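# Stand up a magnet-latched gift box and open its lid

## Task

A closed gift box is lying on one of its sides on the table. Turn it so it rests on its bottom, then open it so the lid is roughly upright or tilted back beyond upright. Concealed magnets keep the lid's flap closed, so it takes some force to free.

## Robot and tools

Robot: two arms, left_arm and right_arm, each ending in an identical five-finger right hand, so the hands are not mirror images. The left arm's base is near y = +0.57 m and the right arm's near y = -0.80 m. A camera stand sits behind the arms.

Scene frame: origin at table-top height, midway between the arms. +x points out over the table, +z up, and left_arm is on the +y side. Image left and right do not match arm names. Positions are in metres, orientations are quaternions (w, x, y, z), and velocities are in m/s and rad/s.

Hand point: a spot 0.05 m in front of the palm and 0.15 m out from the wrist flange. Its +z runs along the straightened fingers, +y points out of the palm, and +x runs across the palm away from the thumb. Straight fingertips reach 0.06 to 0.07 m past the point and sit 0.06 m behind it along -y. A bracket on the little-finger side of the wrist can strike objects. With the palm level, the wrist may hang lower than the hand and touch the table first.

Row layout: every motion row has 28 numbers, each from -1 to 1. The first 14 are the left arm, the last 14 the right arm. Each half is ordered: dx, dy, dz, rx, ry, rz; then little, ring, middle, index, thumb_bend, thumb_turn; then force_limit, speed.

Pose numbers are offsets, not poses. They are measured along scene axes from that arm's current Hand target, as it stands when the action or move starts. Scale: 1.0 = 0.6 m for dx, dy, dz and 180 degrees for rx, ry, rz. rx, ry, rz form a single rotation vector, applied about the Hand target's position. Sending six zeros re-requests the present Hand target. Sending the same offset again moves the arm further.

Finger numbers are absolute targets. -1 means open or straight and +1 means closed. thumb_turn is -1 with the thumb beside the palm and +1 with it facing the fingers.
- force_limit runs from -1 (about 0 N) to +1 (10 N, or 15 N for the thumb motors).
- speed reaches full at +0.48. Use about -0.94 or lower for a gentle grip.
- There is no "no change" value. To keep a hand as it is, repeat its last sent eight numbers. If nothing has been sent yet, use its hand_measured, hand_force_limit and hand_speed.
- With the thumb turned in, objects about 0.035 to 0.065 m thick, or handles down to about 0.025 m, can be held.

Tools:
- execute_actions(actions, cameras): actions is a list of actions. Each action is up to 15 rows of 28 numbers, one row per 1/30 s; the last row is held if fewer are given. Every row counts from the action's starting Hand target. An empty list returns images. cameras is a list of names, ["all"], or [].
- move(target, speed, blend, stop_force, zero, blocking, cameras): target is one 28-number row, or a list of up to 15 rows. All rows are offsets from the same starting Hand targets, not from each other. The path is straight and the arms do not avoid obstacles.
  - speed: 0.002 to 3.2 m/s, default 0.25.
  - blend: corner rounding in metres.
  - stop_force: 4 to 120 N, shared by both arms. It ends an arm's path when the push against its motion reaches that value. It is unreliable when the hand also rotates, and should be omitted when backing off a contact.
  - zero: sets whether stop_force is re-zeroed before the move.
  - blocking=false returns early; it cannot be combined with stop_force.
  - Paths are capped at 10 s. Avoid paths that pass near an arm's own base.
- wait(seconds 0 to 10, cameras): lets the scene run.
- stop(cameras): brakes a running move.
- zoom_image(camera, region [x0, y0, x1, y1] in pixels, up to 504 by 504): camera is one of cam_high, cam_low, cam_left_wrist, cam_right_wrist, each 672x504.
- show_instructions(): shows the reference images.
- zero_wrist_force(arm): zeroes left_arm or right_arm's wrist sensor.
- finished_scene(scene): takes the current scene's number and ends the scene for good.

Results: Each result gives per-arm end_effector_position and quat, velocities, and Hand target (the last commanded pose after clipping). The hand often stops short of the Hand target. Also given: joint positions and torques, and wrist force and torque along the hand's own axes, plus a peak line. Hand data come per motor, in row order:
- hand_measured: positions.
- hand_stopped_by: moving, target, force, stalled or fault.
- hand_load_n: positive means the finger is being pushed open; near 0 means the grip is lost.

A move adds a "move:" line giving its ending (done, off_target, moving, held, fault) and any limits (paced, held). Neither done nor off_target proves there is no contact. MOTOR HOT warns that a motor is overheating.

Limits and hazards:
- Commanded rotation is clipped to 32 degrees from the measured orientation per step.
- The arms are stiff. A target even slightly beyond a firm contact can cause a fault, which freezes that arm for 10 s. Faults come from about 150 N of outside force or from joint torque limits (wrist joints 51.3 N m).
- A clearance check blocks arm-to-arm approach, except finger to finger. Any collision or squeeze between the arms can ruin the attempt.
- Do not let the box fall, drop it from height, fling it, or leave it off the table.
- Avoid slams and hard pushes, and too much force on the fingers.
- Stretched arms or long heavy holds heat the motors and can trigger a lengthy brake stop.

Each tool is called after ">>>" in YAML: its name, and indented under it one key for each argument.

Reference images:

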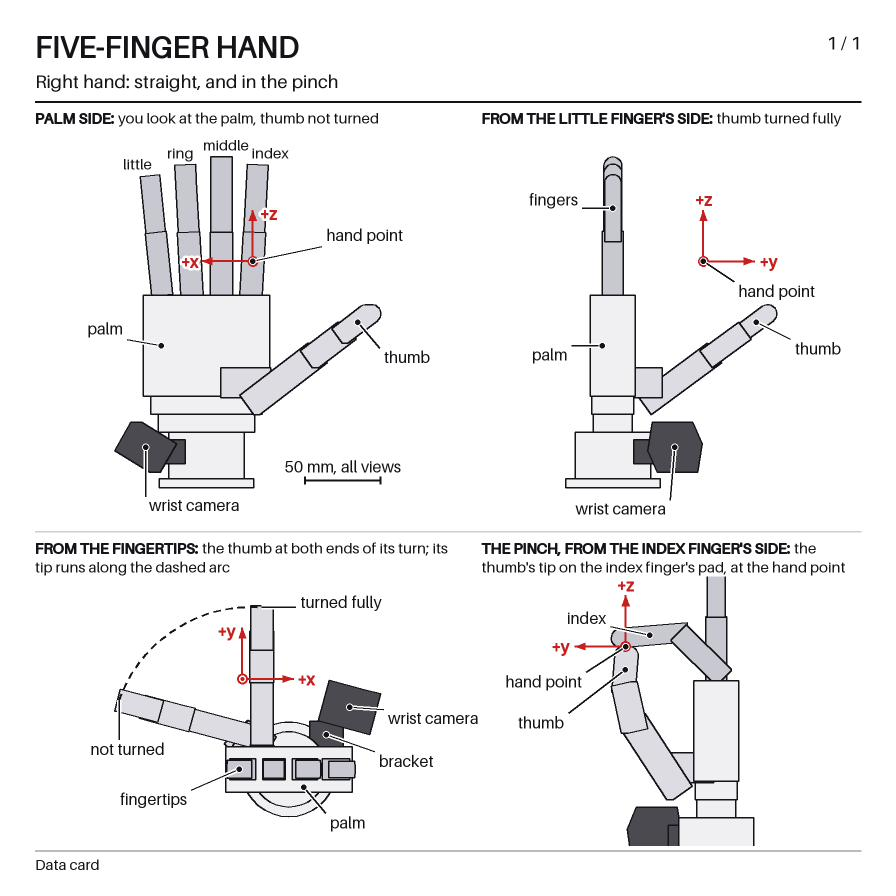

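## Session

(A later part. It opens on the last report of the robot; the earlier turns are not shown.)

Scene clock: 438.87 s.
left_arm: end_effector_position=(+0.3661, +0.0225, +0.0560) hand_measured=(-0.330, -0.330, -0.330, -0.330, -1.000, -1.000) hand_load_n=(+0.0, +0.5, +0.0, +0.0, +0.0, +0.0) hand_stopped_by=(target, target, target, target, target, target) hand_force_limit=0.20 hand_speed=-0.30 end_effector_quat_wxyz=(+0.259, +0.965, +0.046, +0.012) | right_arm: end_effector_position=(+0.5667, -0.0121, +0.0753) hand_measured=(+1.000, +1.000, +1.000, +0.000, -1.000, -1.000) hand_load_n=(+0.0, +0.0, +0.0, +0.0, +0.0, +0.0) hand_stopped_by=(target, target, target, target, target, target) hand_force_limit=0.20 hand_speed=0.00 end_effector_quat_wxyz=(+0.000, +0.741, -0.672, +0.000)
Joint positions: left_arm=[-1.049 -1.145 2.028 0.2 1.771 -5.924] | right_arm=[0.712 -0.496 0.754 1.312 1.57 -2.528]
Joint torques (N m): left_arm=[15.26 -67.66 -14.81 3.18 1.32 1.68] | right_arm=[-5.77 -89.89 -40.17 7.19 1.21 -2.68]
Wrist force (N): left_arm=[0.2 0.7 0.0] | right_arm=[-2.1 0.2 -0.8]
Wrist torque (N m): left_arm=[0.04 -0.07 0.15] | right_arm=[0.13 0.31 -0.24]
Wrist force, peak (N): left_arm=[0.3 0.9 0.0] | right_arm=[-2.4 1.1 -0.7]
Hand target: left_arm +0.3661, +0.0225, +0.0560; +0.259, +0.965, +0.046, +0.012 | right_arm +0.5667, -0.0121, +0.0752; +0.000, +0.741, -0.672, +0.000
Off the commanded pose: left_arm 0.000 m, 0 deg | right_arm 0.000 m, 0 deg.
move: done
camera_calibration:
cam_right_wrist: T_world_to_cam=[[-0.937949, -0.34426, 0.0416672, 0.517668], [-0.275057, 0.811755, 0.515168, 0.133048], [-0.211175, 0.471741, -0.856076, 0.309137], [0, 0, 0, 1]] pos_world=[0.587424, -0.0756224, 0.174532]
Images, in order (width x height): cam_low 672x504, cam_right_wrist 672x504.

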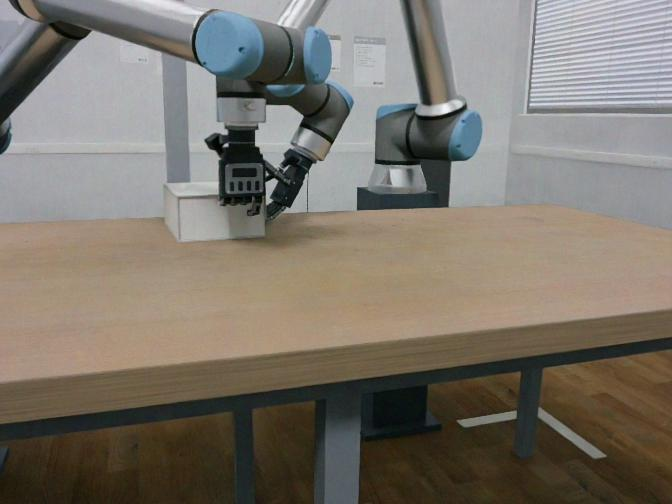

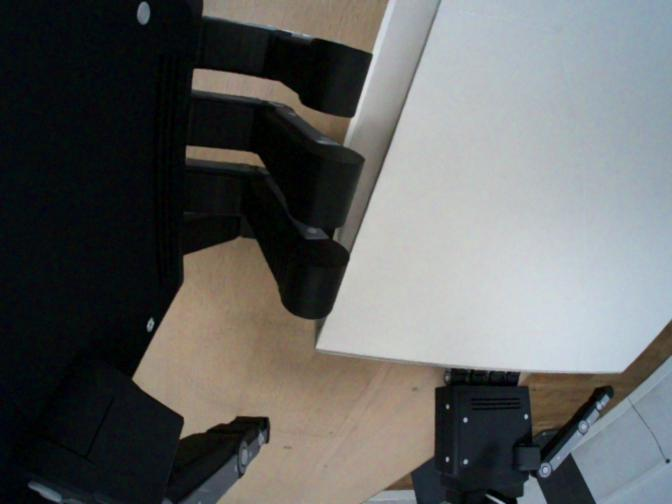

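>>> move:
  target:
    - [0,0,0,0,0,0,-0.33,-0.33,-0.33,-0.33,-1,-1,0.2,-0.3,-0.0085,0,0,0,0,0,1,1,1,0,-1,-1,0.2,0]
    - [0,0,0,0,0,0,-0.33,-0.33,-0.33,-0.33,-1,-1,0.2,-0.3,-0.0135,0.055,0,0,0,0,1,1,1,0,-1,-1,0.2,0]
  speed: 0.04
  stop_force: 25
  cameras: ["all"]

>>> zoom_image:
  camera: "cam_right_wrist"
  region: [180, 170, 420, 370]

>>> zoom_image:
  camera: "cam_left_wrist"
  region: [280, 0, 580, 360]

Scene clock: 447.30 s.
left_arm: end_effector_position=(+0.3661, +0.0225, +0.0560) hand_measured=(-0.330, -0.330, -0.330, -0.330, -1.000, -1.000) hand_load_n=(+0.0, +0.0, +0.5, +0.0, +0.0, +0.0) hand_stopped_by=(target, target, target, target, target, target) hand_force_limit=0.20 hand_speed=-0.30 end_effector_quat_wxyz=(+0.259, +0.965, +0.046, +0.012) | right_arm: end_effector_position=(+0.5586, +0.0209, +0.0752) hand_measured=(+1.000, +1.000, +1.000, +0.000, -1.000, -1.000) hand_load_n=(+0.5, +0.0, +0.0, +0.0, +0.0, +0.0) hand_stopped_by=(target, target, target, target, target, target) hand_force_limit=0.20 hand_speed=0.00 end_effector_quat_wxyz=(+0.000, +0.741, -0.672, +0.000)
Joint positions: left_arm=[-1.049 -1.145 2.028 0.2 1.771 -5.924] | right_arm=[0.743 -0.444 0.651 1.363 1.57 -2.498]
Joint torques (N m): left_arm=[15.38 -68.27 -18.52 3.25 1.66 1.59] | right_arm=[-6.4 -124.3 -33.61 1.82 1.69 -2.52]
Wrist force (N): left_arm=[0.2 0.4 0.0] | right_arm=[-2.3 -0.3 -0.5]
Wrist torque (N m): left_arm=[0.05 -0.07 0.15] | right_arm=[-0.01 0.35 -0.23]
Wrist force, peak (N): left_arm=[0.2 1.0 0.1] | right_arm=[-2.5 0.2 -0.9]
Hand target: left_arm +0.3661, +0.0225, +0.0560; +0.259, +0.965, +0.046, +0.012 | right_arm +0.5586, +0.0209, +0.0752; +0.000, +0.741, -0.672, +0.000
Off the commanded pose: left_arm 0.000 m, 0 deg | right_arm 0.000 m, 0 deg.
move: done
camera_calibration:
cam_left_wrist: T_world_to_cam=[[0.338748, -0.79739, 0.499418, -0.135589], [-0.824308, 0.00438941, 0.566124, 0.275245], [-0.453614, -0.603448, -0.655808, 0.334782], [0, 0, 0, 1]] pos_world=[0.424678, 0.0926981, 0.131445]
cam_right_wrist: T_world_to_cam=[[-0.937932, -0.34429, 0.0417971, 0.521407], [-0.275032, 0.811793, 0.515121, 0.104131], [-0.211282, 0.471653, -0.856098, 0.29175], [0, 0, 0, 1]] pos_world=[0.579325, -0.0426222, 0.174333]

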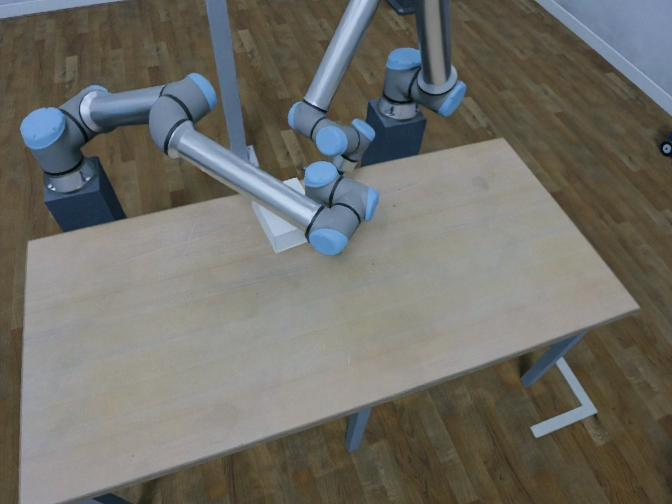

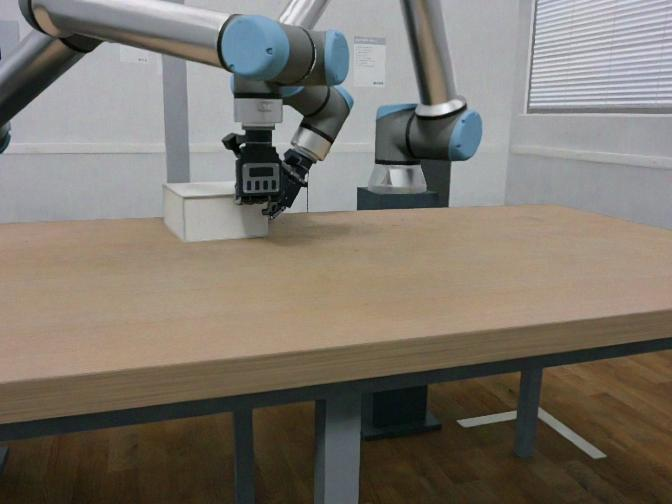

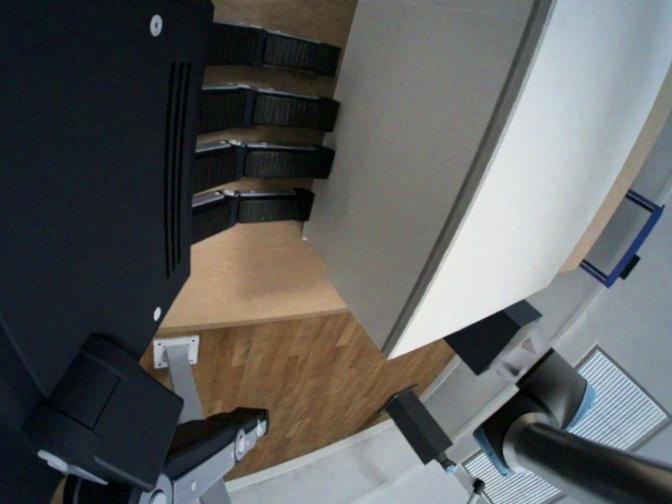

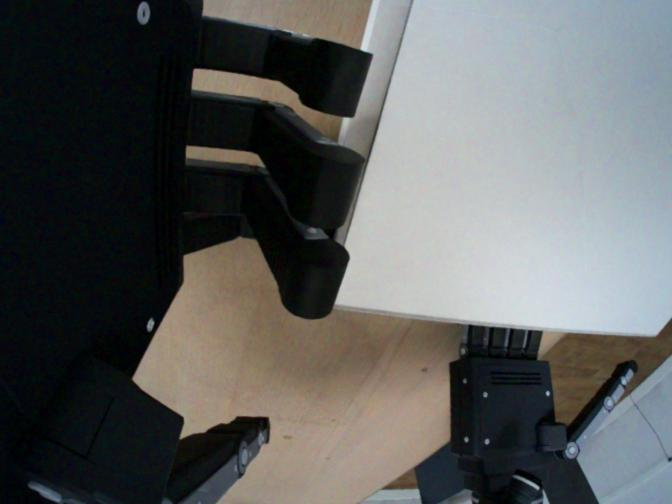

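Scaled by 2.100 from the camera's 672x504 image, which has a finer 960x720 frame.

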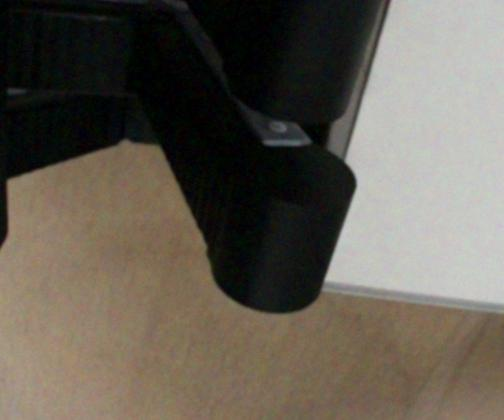

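Scaled by 1.400 from the camera's 672x504 image, which has a finer 960x720 frame.

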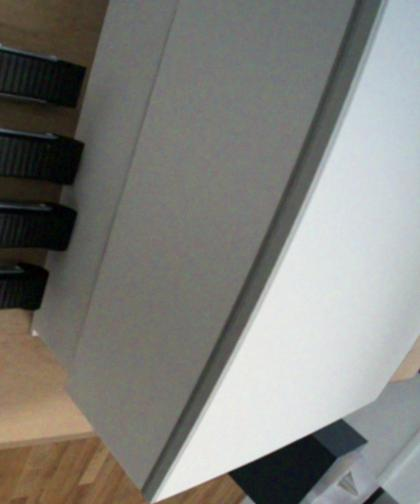

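>>> move:
  target:
    - [0,0.1,0.05,0,0,0,-0.33,-0.33,-0.33,-0.33,-1,-1,0.2,-0.3,0,-0.025,0,0,0,0,1,1,1,0,-1,-1,0.2,0]
    - [0.05,0.1,0.25,0,0,0,-0.33,-0.33,-0.33,-0.33,-1,-1,0.2,-0.3,0,-0.025,0,0,0,0,1,1,1,0,-1,-1,0.2,0]
    - [0.107,-0.104,0.18,0,0,0,-0.33,-0.33,-0.33,-0.33,-1,-1,0.2,-0.3,0,-0.025,0,0,0,0,1,1,1,0,-1,-1,0.2,0]
  speed: 0.25
  blend: 0.03

>>> move:
  target: [0,0,-0.1,0,0,0,-0.33,-0.33,-0.33,-0.33,-1,-1,0.2,-0.3,0,0,0,0,0,0,1,1,1,0,-1,-1,0.2,0]
  speed: 0.03
  stop_force: 16
  cameras: ["all"]

Scene clock: 460.20 s.
left_arm: end_effector_position=(+0.4303, -0.0399, +0.1640) hand_measured=(-0.330, -0.330, -0.330, -0.330, -1.000, -1.000) hand_load_n=(+0.0, +0.0, +0.0, +0.0, +0.0, +0.0) hand_stopped_by=(target, target, target, target, target, target) hand_force_limit=0.20 hand_speed=-0.30 end_effector_quat_wxyz=(+0.259, +0.965, +0.046, +0.012) | right_arm: end_effector_position=(+0.5586, +0.0059, +0.0752) hand_measured=(+1.000, +1.000, +1.000, +0.000, -1.000, -1.000) hand_load_n=(+0.0, +0.0, +0.0, +0.0, +0.0, +0.0) hand_stopped_by=(target, target, target, target, target, target) hand_force_limit=0.20 hand_speed=0.00 end_effector_quat_wxyz=(+0.000, +0.741, -0.672, +0.000)
Joint positions: left_arm=[-1.005 -1.154 1.784 0.461 1.792 -5.885] | right_arm=[0.732 -0.474 0.712 1.333 1.57 -2.509]
Joint torques (N m): left_arm=[12.48 -54.02 -32.98 3.31 2.61 2.21] | right_arm=[11.84 -88.41 -46.58 7.26 -1.18 3.27]
Wrist force (N): left_arm=[0.3 0.8 0.3] | right_arm=[-2.0 -0.4 -0.9]
Wrist torque (N m): left_arm=[0.03 -0.08 0.07] | right_arm=[0.07 0.31 -0.13]
Wrist force, peak (N): left_arm=[-0.1 2.3 2.4] | right_arm=[-3.2 -1.0 -0.7]
Hand target: left_arm +0.4303, -0.0399, +0.1640; +0.259, +0.965, +0.046, +0.012 | right_arm +0.5586, +0.0059, +0.0752; +0.000, +0.741, -0.672, +0.000
Off the commanded pose: left_arm 0.000 m, 0 deg | right_arm 0.000 m, 0 deg.
move: done

Scene clock: 462.03 s.
left_arm: end_effector_position=(+0.4303, -0.0399, +0.1404) hand_measured=(-0.330, -0.330, -0.328, -0.330, -1.000, -1.000) hand_load_n=(+0.0, -4.5, -9.5, -4.0, -0.5, +0.0) hand_stopped_by=(target, target, target, target, target, target) hand_force_limit=0.20 hand_speed=-0.30 end_effector_quat_wxyz=(+0.259, +0.965, +0.046, +0.012) | right_arm: end_effector_position=(+0.5586, +0.0059, +0.0752) hand_measured=(+1.000, +1.000, +1.000, +0.000, -1.000, -1.000) hand_load_n=(+0.0, +0.0, +0.0, +0.0, +0.0, +0.0) hand_stopped_by=(target, target, target, target, target, target) hand_force_limit=0.20 hand_speed=0.00 end_effector_quat_wxyz=(+0.000, +0.741, -0.672, +0.000)
Joint positions: left_arm=[-1.005 -1.13 1.798 0.423 1.792 -5.885] | right_arm=[0.732 -0.474 0.712 1.333 1.57 -2.509]
Joint torques (N m): left_arm=[6.19 -48.54 -35.68 3.54 -2.22 2.24] | right_arm=[11.78 -90.42 -46.57 7.2 -1.41 3.15]
Wrist force (N): left_arm=[-0.1 8.4 -9.6] | right_arm=[-2.0 -0.4 -0.8]
Wrist torque (N m): left_arm=[-0.16 0.09 0.24] | right_arm=[0.07 0.36 -0.14]
Wrist force, peak (N): left_arm=[-0.6 7.6 -30.7] | right_arm=[-2.3 -0.4 -1.0]
Hand target: left_arm +0.4303, -0.0399, +0.1404; +0.259, +0.965, +0.046, +0.012 (not the last commanded pose) | right_arm +0.5586, +0.0059, +0.0752; +0.000, +0.741, -0.672, +0.000
Off the commanded pose: left_arm 0.036 m, 0 deg | right_arm 0.000 m, 0 deg.
move: contact (left_arm)
camera_calibration:
cam_left_wrist: T_world_to_cam=[[0.338824, -0.797342, 0.499443, -0.249272], [-0.824292, 0.00435003, 0.566148, 0.280785], [-0.453586, -0.603512, -0.655769, 0.381558], [0, 0, 0, 1]] pos_world=[0.488978, 0.0302982, 0.215745]
cam_right_wrist: T_world_to_cam=[[-0.937932, -0.34429, 0.0417971, 0.516242], [-0.275032, 0.811793, 0.515121, 0.116308], [-0.211282, 0.471653, -0.856098, 0.298825], [0, 0, 0, 1]] pos_world=[0.579325, -0.0576222, 0.174333]

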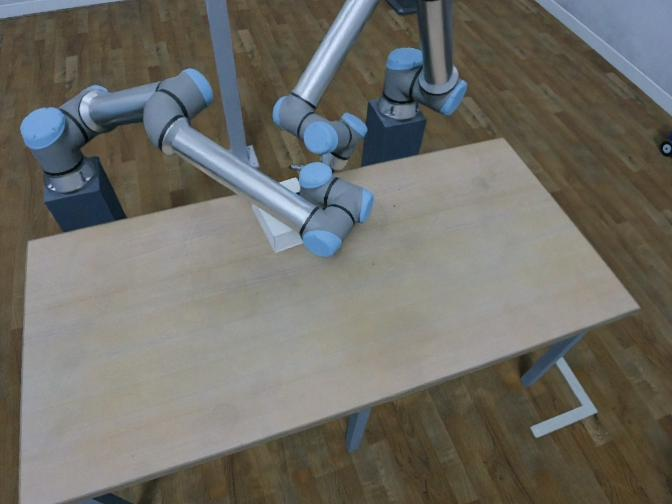

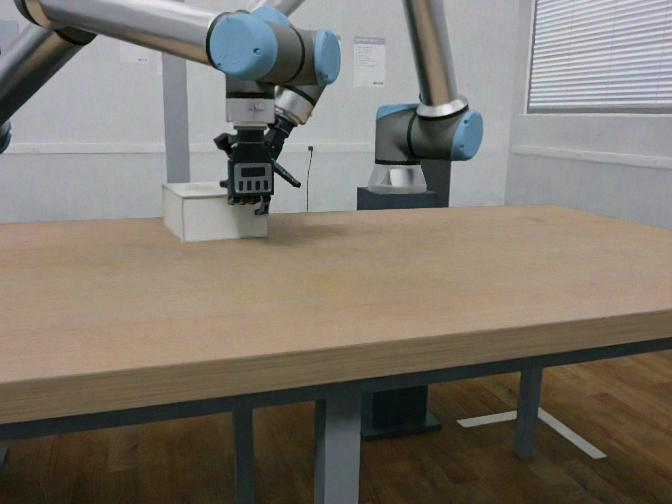

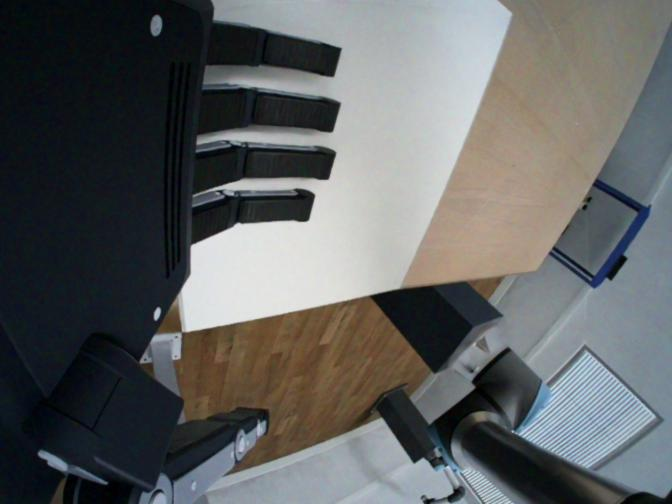

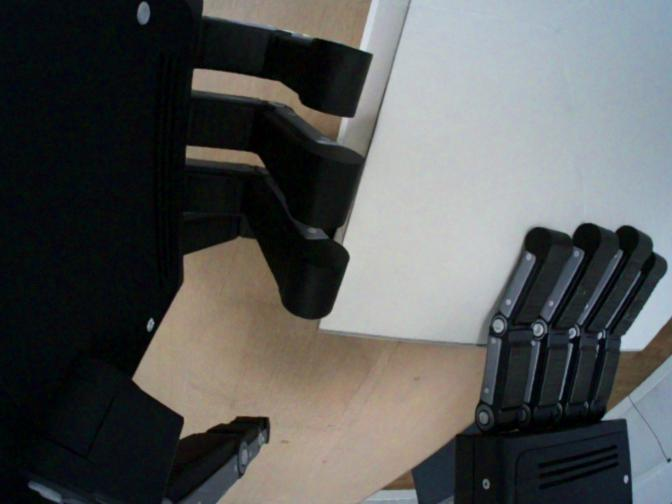

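>>> move:
  target:
    - [0,0,0,0,0,0,-0.33,-0.33,-0.33,-0.33,-1,-1,0.2,-0.3,-0.007,-0.005,0,0,0,0,1,1,1,0,-1,-1,0.2,0]
    - [0,0,0,0,0,0,-0.33,-0.33,-0.33,-0.33,-1,-1,0.2,-0.3,-0.01,0.04,0,0,0,0,1,1,1,0,-1,-1,0.2,0]
  speed: 0.03
  stop_force: 25
  cameras: ["all"]

>>> zoom_image:
  camera: "cam_right_wrist"
  region: [200, 200, 420, 400]

Scene clock: 470.60 s.
left_arm: end_effector_position=(+0.4303, -0.0399, +0.1404) hand_measured=(-0.330, -0.330, -0.328, -0.330, -1.000, -1.000) hand_load_n=(+0.0, -4.0, -9.0, -4.0, +0.0, +0.0) hand_stopped_by=(target, target, target, target, target, target) hand_force_limit=0.20 hand_speed=-0.30 end_effector_quat_wxyz=(+0.259, +0.965, +0.046, +0.012) | right_arm: end_effector_position=(+0.5526, +0.0299, +0.0752) hand_measured=(+1.000, +1.000, +1.000, +0.000, -1.000, -1.000) hand_load_n=(+0.0, +0.0, +0.0, +0.0, +0.0, +0.0) hand_stopped_by=(target, target, target, target, target, target) hand_force_limit=0.20 hand_speed=0.00 end_effector_quat_wxyz=(+0.000, +0.741, -0.672, +0.000)
Joint positions: left_arm=[-1.005 -1.13 1.798 0.423 1.792 -5.885] | right_arm=[0.754 -0.434 0.632 1.372 1.57 -2.487]
Joint torques (N m): left_arm=[18.75 -48.69 -36.24 2.52 -2.36 1.05] | right_arm=[-7.65 -124.99 -33.56 1.73 1.51 -2.77]
Wrist force (N): left_arm=[-4.2 6.5 -11.7] | right_arm=[-1.7 -0.5 -0.5]
Wrist torque (N m): left_arm=[-0.05 -0.04 0.09] | right_arm=[-0.05 0.26 -0.20]
Wrist force, peak (N): left_arm=[-5.4 6.0 -13.3] | right_arm=[-8.5 -12.7 -4.7]
Hand target: left_arm +0.4303, -0.0399, +0.1404; +0.259, +0.965, +0.046, +0.012 | right_arm +0.5526, +0.0299, +0.0752; +0.000, +0.741, -0.672, +0.000
Off the commanded pose: left_arm 0.000 m, 0 deg | right_arm 0.000 m, 0 deg.
move: done
camera_calibration:
cam_left_wrist: T_world_to_cam=[[0.338758, -0.797342, 0.499489, -0.249216], [-0.824319, 0.00441448, 0.566108, 0.280723], [-0.453587, -0.603512, -0.655768, 0.381513], [0, 0, 0, 1]] pos_world=[0.488878, 0.0302978, 0.215745]
cam_right_wrist: T_world_to_cam=[[-0.937958, -0.344215, 0.0418463, 0.518886], [-0.274945, 0.811826, 0.515116, 0.0951259], [-0.211282, 0.471652, -0.856098, 0.286238], [0, 0, 0, 1]] pos_world=[0.573324, -0.0336221, 0.174333]

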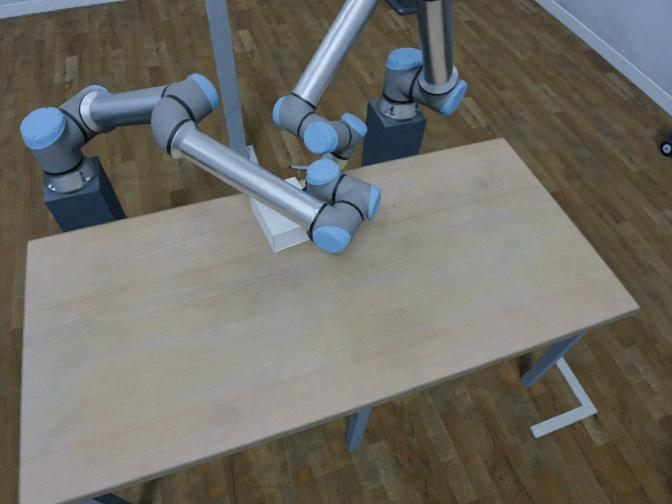

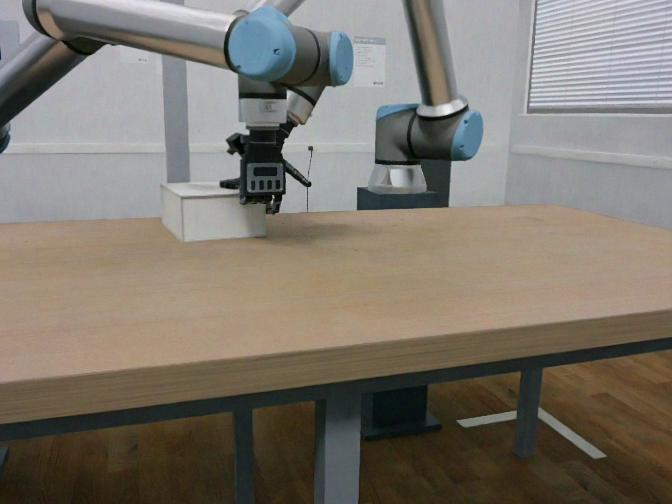

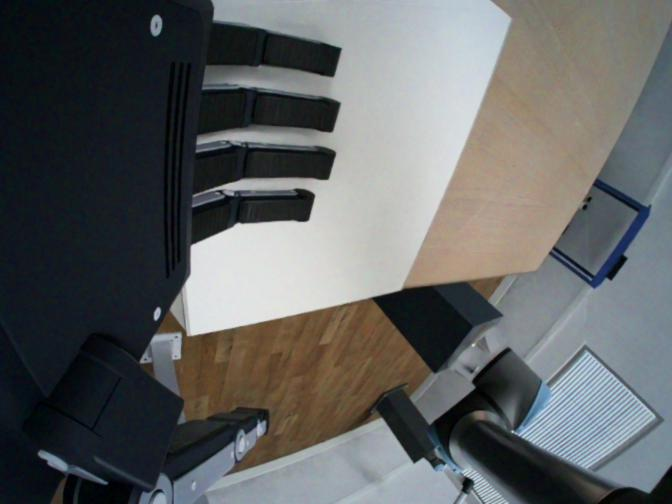

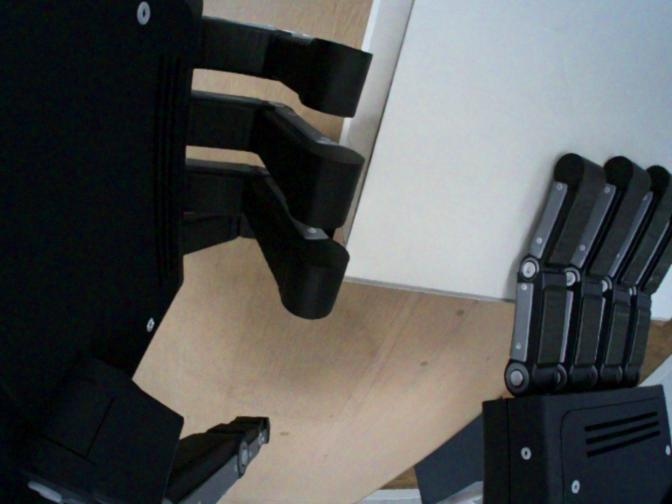

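Scaled by 2.291 from the camera's 672x504 image, which has a finer 960x720 frame.

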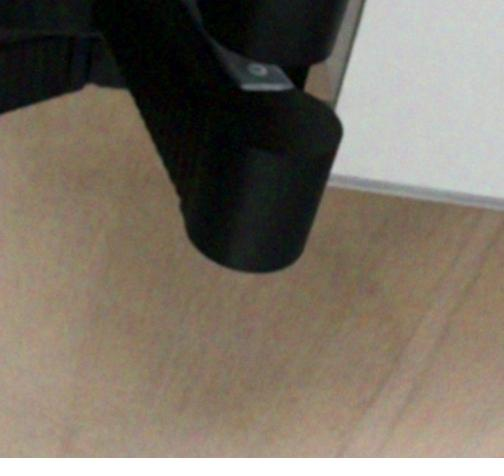

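>>> move:
  target: [0,0,0.083,0,0,0.0195,-0.33,-0.33,-0.33,-0.33,-1,-1,0.2,-0.3,0.06,0,0.02,0,0,0.0195,1,1,1,0,-1,-1,0.2,0]
  speed: 0.15

>>> move:
  target:
    - [0.016,0.233,-0.083,0,0,0,-0.33,-0.33,-0.33,-0.33,-1,-1,0.2,-0.3,-0.02,-0.055,-0.02,0,0,0,-0.5,-0.5,-0.5,-0.5,-1,-1,0.2,0]
    - [0.016,0.167,-0.216,0,0,0,-0.33,-0.33,-0.33,-0.33,-1,-1,0.2,-0.3,-0.031,-0.055,-0.02,0,0,0,-0.5,-0.5,-0.5,-0.5,-1,-1,0.2,0]
  speed: 0.2
  blend: 0.02
  cameras: ["all"]

>>> zoom_image:
  camera: "cam_right_wrist"
  region: [180, 0, 480, 360]

>>> zoom_image:
  camera: "cam_left_wrist"
  region: [280, 0, 580, 360]

Scene clock: 504.83 s.
left_arm: end_effector_position=(+0.4303, -0.0400, +0.1902) hand_measured=(-0.330, -0.330, -0.330, -0.330, -1.000, -1.000) hand_load_n=(+0.0, +0.0, +0.0, +0.0, +0.0, +0.0) hand_stopped_by=(target, target, target, target, target, target) hand_force_limit=0.20 hand_speed=-0.30 end_effector_quat_wxyz=(+0.258, +0.963, +0.075, +0.020) | right_arm: end_effector_position=(+0.5886, +0.0298, +0.0871) hand_measured=(+1.000, +1.000, +1.000, +0.000, -1.000, -1.000) hand_load_n=(+0.0, +0.0, +0.0, +0.0, +0.0, +0.0) hand_stopped_by=(target, target, target, target, target, target) hand_force_limit=0.20 hand_speed=0.00 end_effector_quat_wxyz=(+0.000, +0.761, -0.649, +0.000)
Joint positions: left_arm=[-1.021 -1.193 1.785 0.486 1.755 -5.955] | right_arm=[0.731 -0.358 0.458 1.47 1.57 -2.57]
Joint torques (N m): left_arm=[16.77 -63.32 -23.41 1.76 2.77 0.95] | right_arm=[10.46 -123.23 -46.37 2.76 2.15 1.9]
Wrist force (N): left_arm=[0.5 0.7 0.0] | right_arm=[-2.0 -0.4 0.0]
Wrist torque (N m): left_arm=[0.03 -0.10 -0.02] | right_arm=[-0.08 0.26 -0.30]
Wrist force, peak (N): left_arm=[-4.6 6.5 -12.0] | right_arm=[-1.9 -1.6 -0.5]
Hand target: left_arm +0.4303, -0.0399, +0.1902; +0.258, +0.963, +0.075, +0.020 | right_arm +0.5886, +0.0299, +0.0872; +0.000, +0.761, -0.649, +0.000
Off the commanded pose: left_arm 0.000 m, 0 deg | right_arm 0.000 m, 0 deg.
move: done

Scene clock: 506.50 s.
left_arm: end_effector_position=(+0.4400, +0.0602, +0.0607) hand_measured=(-0.330, -0.330, -0.330, -0.330, -1.000, -1.000) hand_load_n=(+0.0, +0.0, +0.0, +0.0, +0.0, +0.0) hand_stopped_by=(target, target, target, target, target, target) hand_force_limit=0.20 hand_speed=-0.30 end_effector_quat_wxyz=(+0.258, +0.963, +0.075, +0.020) | right_arm: end_effector_position=(+0.5699, -0.0031, +0.0753) hand_measured=(-0.500, -0.500, -0.500, -0.500, -1.000, -1.000) hand_load_n=(+0.0, +0.0, +0.0, +0.0, +0.0, +0.0) hand_stopped_by=(target, target, target, target, target, target) hand_force_limit=0.20 hand_speed=0.00 end_effector_quat_wxyz=(+0.000, +0.761, -0.649, +0.000)
Joint positions: left_arm=[-0.909 -1.118 1.974 0.243 1.808 -5.853] | right_arm=[0.719 -0.464 0.692 1.342 1.57 -2.583]
Joint torques (N m): left_arm=[14.4 -51.64 -16.87 1.47 2.76 2.15] | right_arm=[-1.65 -91.92 -46.58 5.7 -1.4 0.54]
Wrist force (N): left_arm=[0.1 0.9 0.1] | right_arm=[-1.5 -0.6 -0.2]
Wrist torque (N m): left_arm=[0.05 -0.04 0.08] | right_arm=[-0.06 0.21 -0.24]
Wrist force, peak (N): left_arm=[0.0 3.1 0.3] | right_arm=[-2.6 -0.8 -0.6]
Hand target: left_arm +0.4399, +0.0603, +0.0606; +0.258, +0.963, +0.075, +0.020 | right_arm +0.5700, -0.0031, +0.0752; +0.000, +0.761, -0.649, +0.000
Off the commanded pose: left_arm 0.000 m, 0 deg | right_arm 0.000 m, 0 deg.
move: done
camera_calibration:
cam_left_wrist: T_world_to_cam=[[0.386848, -0.7751, 0.499568, -0.155404], [-0.823102, -0.0459889, 0.566028, 0.335809], [-0.415754, -0.630162, -0.655778, 0.379073], [0, 0, 0, 1]] pos_world=[0.494124, 0.133867, 0.136145]
cam_right_wrist: T_world_to_cam=[[-0.915095, -0.401081, 0.0416448, 0.510601], [-0.324287, 0.793375, 0.515164, 0.15471], [-0.239662, 0.457919, -0.856079, 0.321696], [0, 0, 0, 1]] pos_world=[0.594518, -0.065261, 0.174432]

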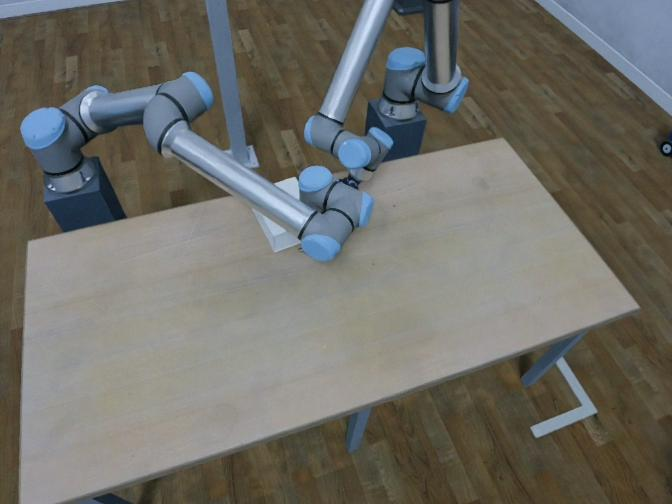

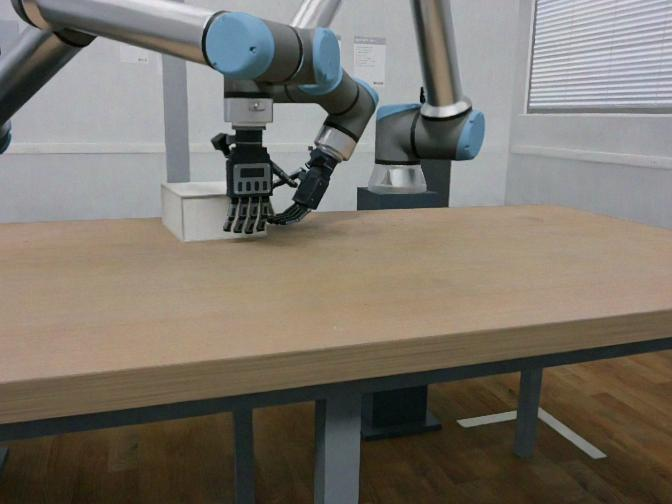

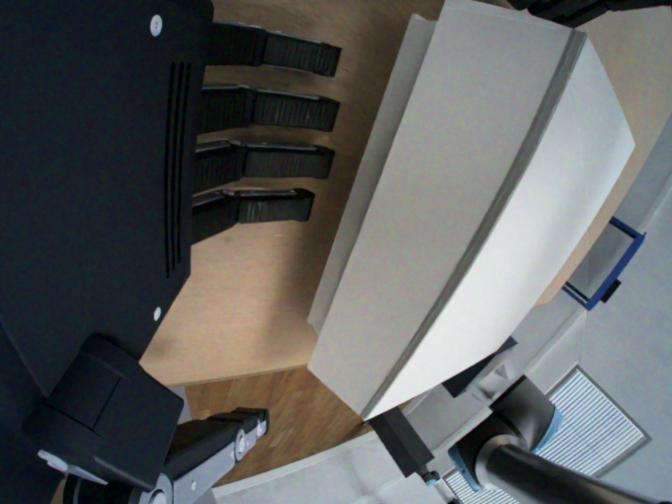

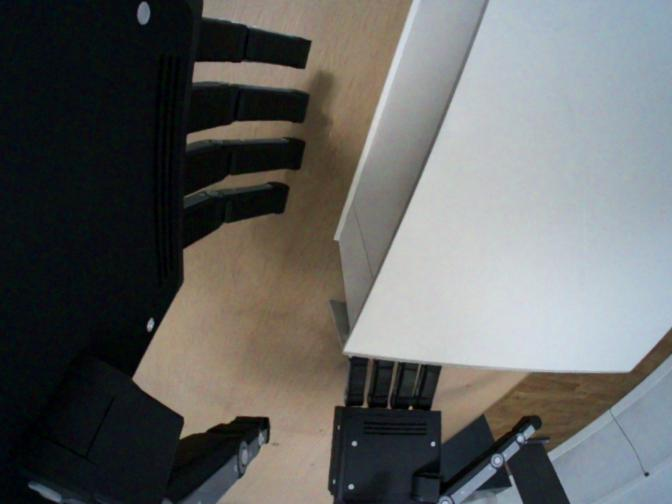

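Scaled by 1.400 from the camera's 672x504 image, which has a finer 960x720 frame.

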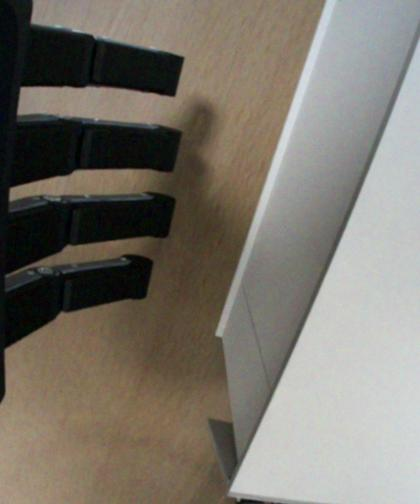

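Scaled by 1.400 from the camera's 672x504 image, which has a finer 960x720 frame.

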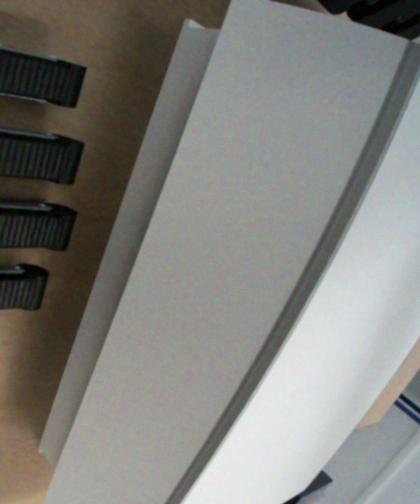

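>>> move:
  target:
    - [0.0083,-0.0528,0,0,0,0,-0.33,-0.33,-0.33,-0.33,-1,-1,0.2,-0.3,0.04,0,0,0,0,0,-0.5,-0.5,-0.5,-0.5,-1,-1,0.2,0]
    - [0.0083,-0.056,0.09,0,0,0,-0.33,-0.33,-0.33,-0.33,-1,-1,0.2,-0.3,0.12,-0.08,0.08,0,0,0,-0.5,-0.5,-0.5,-0.5,-1,-1,0.2,0]
  speed: 0.06
  blend: 0.003
  cameras: ["all"]

>>> zoom_image:
  camera: "cam_left_wrist"
  region: [280, 0, 580, 360]

Scene clock: 527.90 s.
left_arm: end_effector_position=(+0.4449, +0.0266, +0.1148) hand_measured=(-0.330, -0.330, -0.330, -0.330, -1.000, -1.000) hand_load_n=(+0.0, +0.0, +0.0, +0.5, +0.0, +0.0) hand_stopped_by=(target, target, target, target, target, target) hand_force_limit=0.20 hand_speed=-0.30 end_effector_quat_wxyz=(+0.258, +0.963, +0.075, +0.020) | right_arm: end_effector_position=(+0.6421, -0.0512, +0.1235) hand_measured=(-0.500, -0.500, -0.500, -0.500, -1.000, -1.000) hand_load_n=(+0.0, +0.0, +0.0, +0.0, +0.0, +0.0) hand_stopped_by=(target, target, target, target, target, target) hand_force_limit=0.20 hand_speed=0.00 end_effector_quat_wxyz=(+0.000, +0.761, -0.649, +0.000)
Joint positions: left_arm=[-0.937 -1.156 1.9 0.349 1.795 -5.879] | right_arm=[0.636 -0.457 0.591 1.436 1.57 -2.666]
Joint torques (N m): left_arm=[-13.51 -52.22 -26.62 -0.27 -1.18 -1.58] | right_arm=[10.03 -95.73 -34.6 1.96 -0.09 3.23]
Wrist force (N): left_arm=[0.5 -0.8 -0.1] | right_arm=[-1.5 -0.2 -0.7]
Wrist torque (N m): left_arm=[0.04 -0.08 0.16] | right_arm=[0.03 0.22 -0.07]
Wrist force, peak (N): left_arm=[0.5 -0.3 1.3] | right_arm=[-2.2 -0.6 -0.4]
Hand target: left_arm +0.4449, +0.0267, +0.1146; +0.258, +0.963, +0.075, +0.020 | right_arm +0.6420, -0.0511, +0.1232; +0.000, +0.761, -0.649, +0.000
Off the commanded pose: left_arm 0.000 m, 0 deg | right_arm 0.000 m, 0 deg.
move: done
camera_calibration:
cam_left_wrist: T_world_to_cam=[[0.386913, -0.775049, 0.499597, -0.210324], [-0.823085, -0.0460169, 0.56605, 0.307808], [-0.415727, -0.630223, -0.655736, 0.395438], [0, 0, 0, 1]] pos_world=[0.499123, 0.100367, 0.190145]
cam_right_wrist: T_world_to_cam=[[-0.915034, -0.401215, 0.0417087, 0.555302], [-0.324384, 0.793358, 0.515129, 0.191524], [-0.239767, 0.457831, -0.856097, 0.402353], [0, 0, 0, 1]] pos_world=[0.666719, -0.113361, 0.222633]

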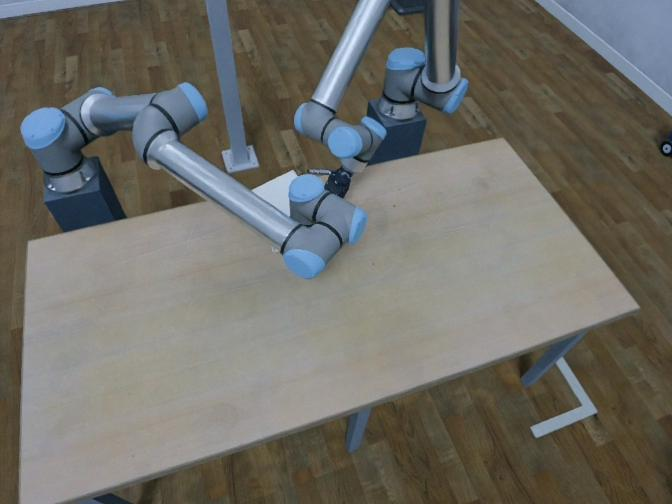

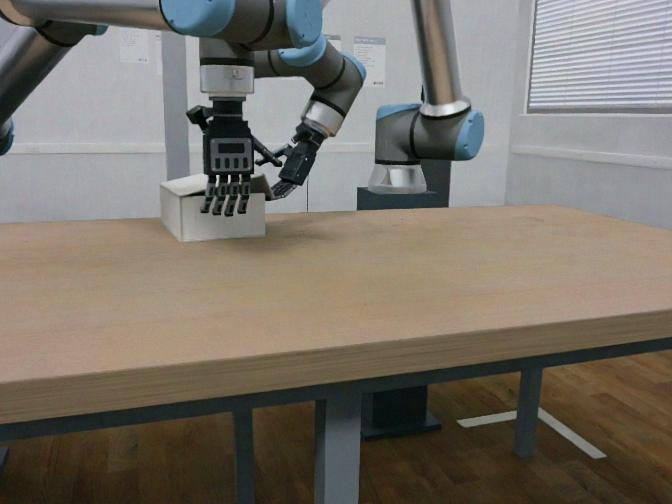

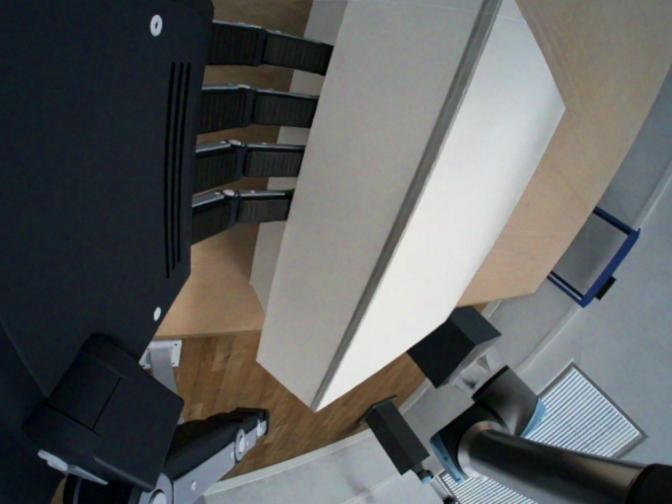

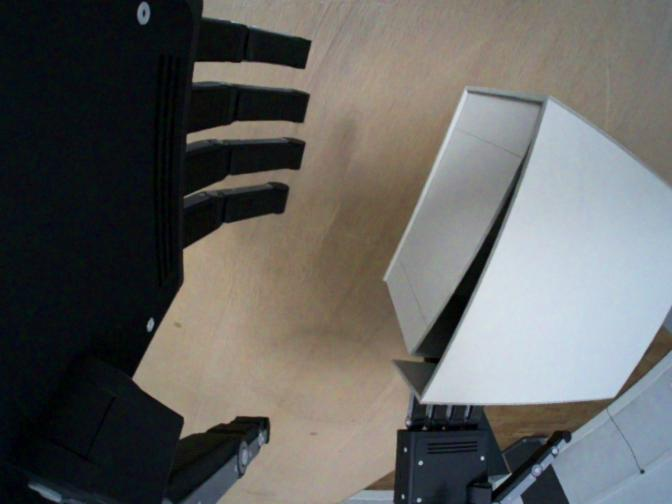

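Scaled by 1.400 from the camera's 672x504 image, which has a finer 960x720 frame.

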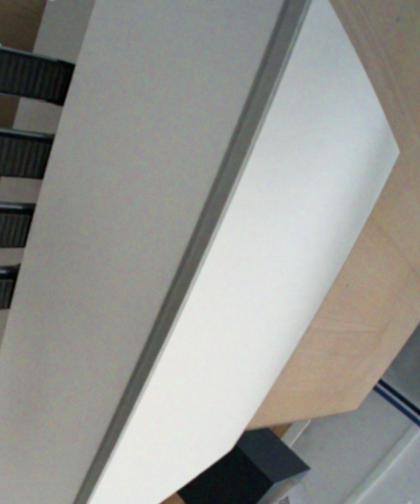

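>>> move:
  target:
    - [0.0036,-0.0231,0.0855,0,0,0,-0.33,-0.33,-0.33,-0.33,-1,-1,0.2,-0.3,0.05,-0.1,0.1,0,0,0,-0.5,-0.5,-0.5,-0.5,-1,-1,0.2,0]
    - [0.0073,-0.0461,0.1525,0,0,0,-0.33,-0.33,-0.33,-0.33,-1,-1,0.2,-0.3,0.05,-0.1,0.1,0,0,0,-0.5,-0.5,-0.5,-0.5,-1,-1,0.2,0]
    - [0.0142,-0.0897,0.2075,0,0,0,-0.33,-0.33,-0.33,-0.33,-1,-1,0.2,-0.3,0.05,-0.1,0.1,0,0,0,-0.5,-0.5,-0.5,-0.5,-1,-1,0.2,0]
    - [0.0231,-0.146,0.2458,0,0,0,-0.33,-0.33,-0.33,-0.33,-1,-1,0.2,-0.3,0.05,-0.1,0.1,0,0,0,-0.5,-0.5,-0.5,-0.5,-1,-1,0.2,0]
  speed: 0.08
  blend: 0.01
  cameras: ["all"]

Scene clock: 541.50 s.
left_arm: end_effector_position=(+0.4587, -0.0610, +0.2620) hand_measured=(-0.330, -0.330, -0.330, -0.330, -1.000, -1.000) hand_load_n=(+0.0, +0.0, +0.0, +0.5, +0.0, +0.0) hand_stopped_by=(target, target, target, target, target, target) hand_force_limit=0.20 hand_speed=-0.30 end_effector_quat_wxyz=(+0.258, +0.963, +0.075, +0.020) end_effector_velocity=(-0.003, +0.001, -0.002) end_effector_angular_velocity=(+0.001, +0.001, -0.003) | right_arm: end_effector_position=(+0.6720, -0.1111, +0.1832) hand_measured=(-0.500, -0.500, -0.500, -0.500, -1.000, -1.000) hand_load_n=(+0.0, +0.0, +0.0, +0.0, +0.0, +0.0) hand_stopped_by=(target, target, target, target, target, target) hand_force_limit=0.20 hand_speed=0.00 end_effector_quat_wxyz=(+0.000, +0.761, -0.649, +0.000)
Joint positions: left_arm=[-0.999 -1.199 1.649 0.632 1.766 -5.935] | right_arm=[0.568 -0.535 0.639 1.466 1.57 -2.733]
Joint velocities: left_arm=[-0.002 -0.001 0.005 -0.003 0.001 0.001] | right_arm=[within noise]
Joint torques (N m): left_arm=[17.64 -75.93 -29.64 0.21 1.48 2.1] | right_arm=[11.43 -87.93 -47.76 2.29 -1.63 3.55]
Wrist force (N): left_arm=[0.4 0.3 0.5] | right_arm=[-1.6 0.1 -0.5]
Wrist torque (N m): left_arm=[-0.04 -0.06 0.16] | right_arm=[0.04 0.25 -0.09]
Wrist force, peak (N): left_arm=[0.7 -0.7 1.1] | right_arm=[-2.6 0.6 0.4]
Hand target: left_arm +0.4588, -0.0609, +0.2620; +0.258, +0.963, +0.075, +0.020 | right_arm +0.6720, -0.1111, +0.1832; +0.000, +0.761, -0.649, +0.000
Off the commanded pose: left_arm 0.000 m, 0 deg | right_arm 0.000 m, 0 deg.
move: done
camera_calibration:
cam_left_wrist: T_world_to_cam=[[0.386931, -0.775173, 0.499391, -0.357163], [-0.823065, -0.0461565, 0.566069, 0.231736], [-0.415752, -0.63006, -0.655877, 0.442553], [0, 0, 0, 1]] pos_world=[0.512923, 0.0126682, 0.337446]
cam_right_wrist: T_world_to_cam=[[-0.915106, -0.401039, 0.0418259, 0.556185], [-0.32418, 0.793449, 0.515117, 0.217868], [-0.239769, 0.457827, -0.856099, 0.488056], [0, 0, 0, 1]] pos_world=[0.696618, -0.173261, 0.282333]

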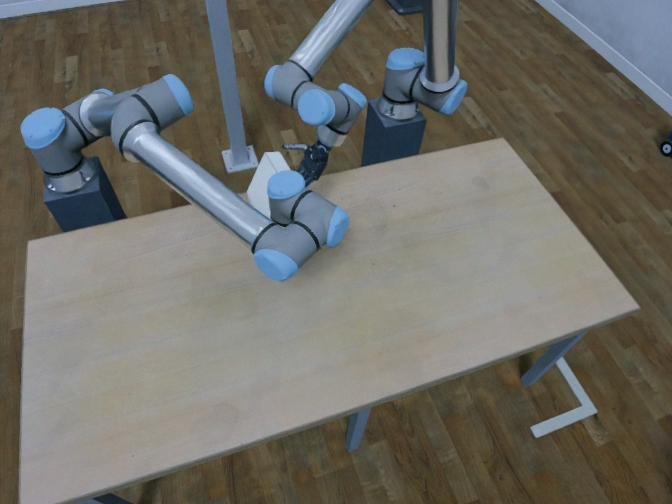

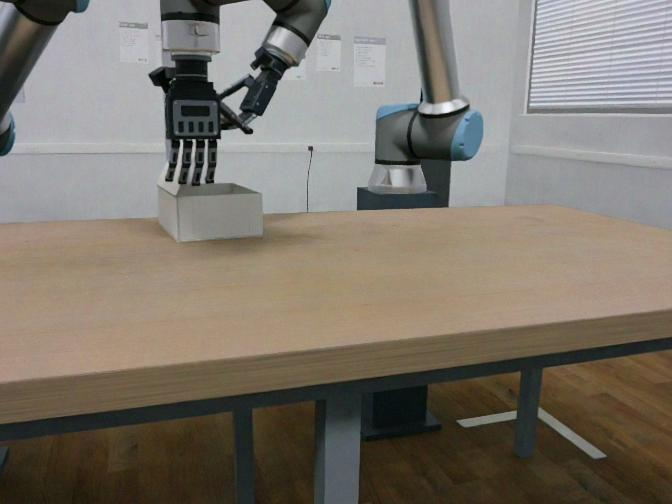

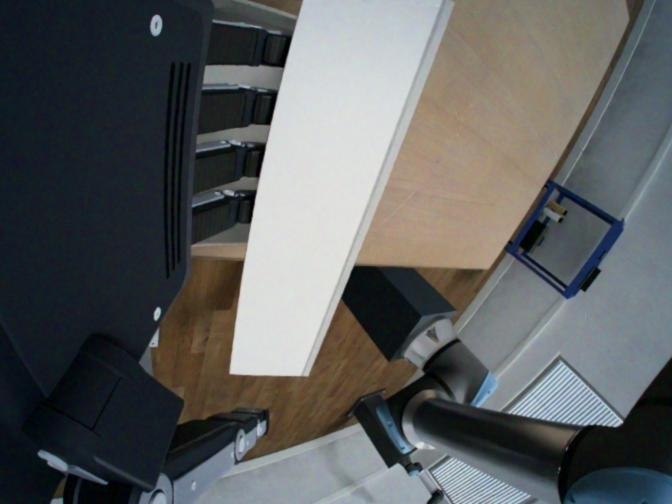

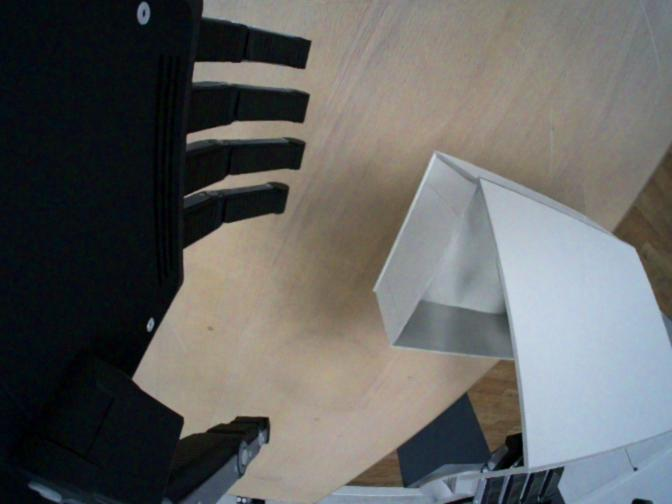

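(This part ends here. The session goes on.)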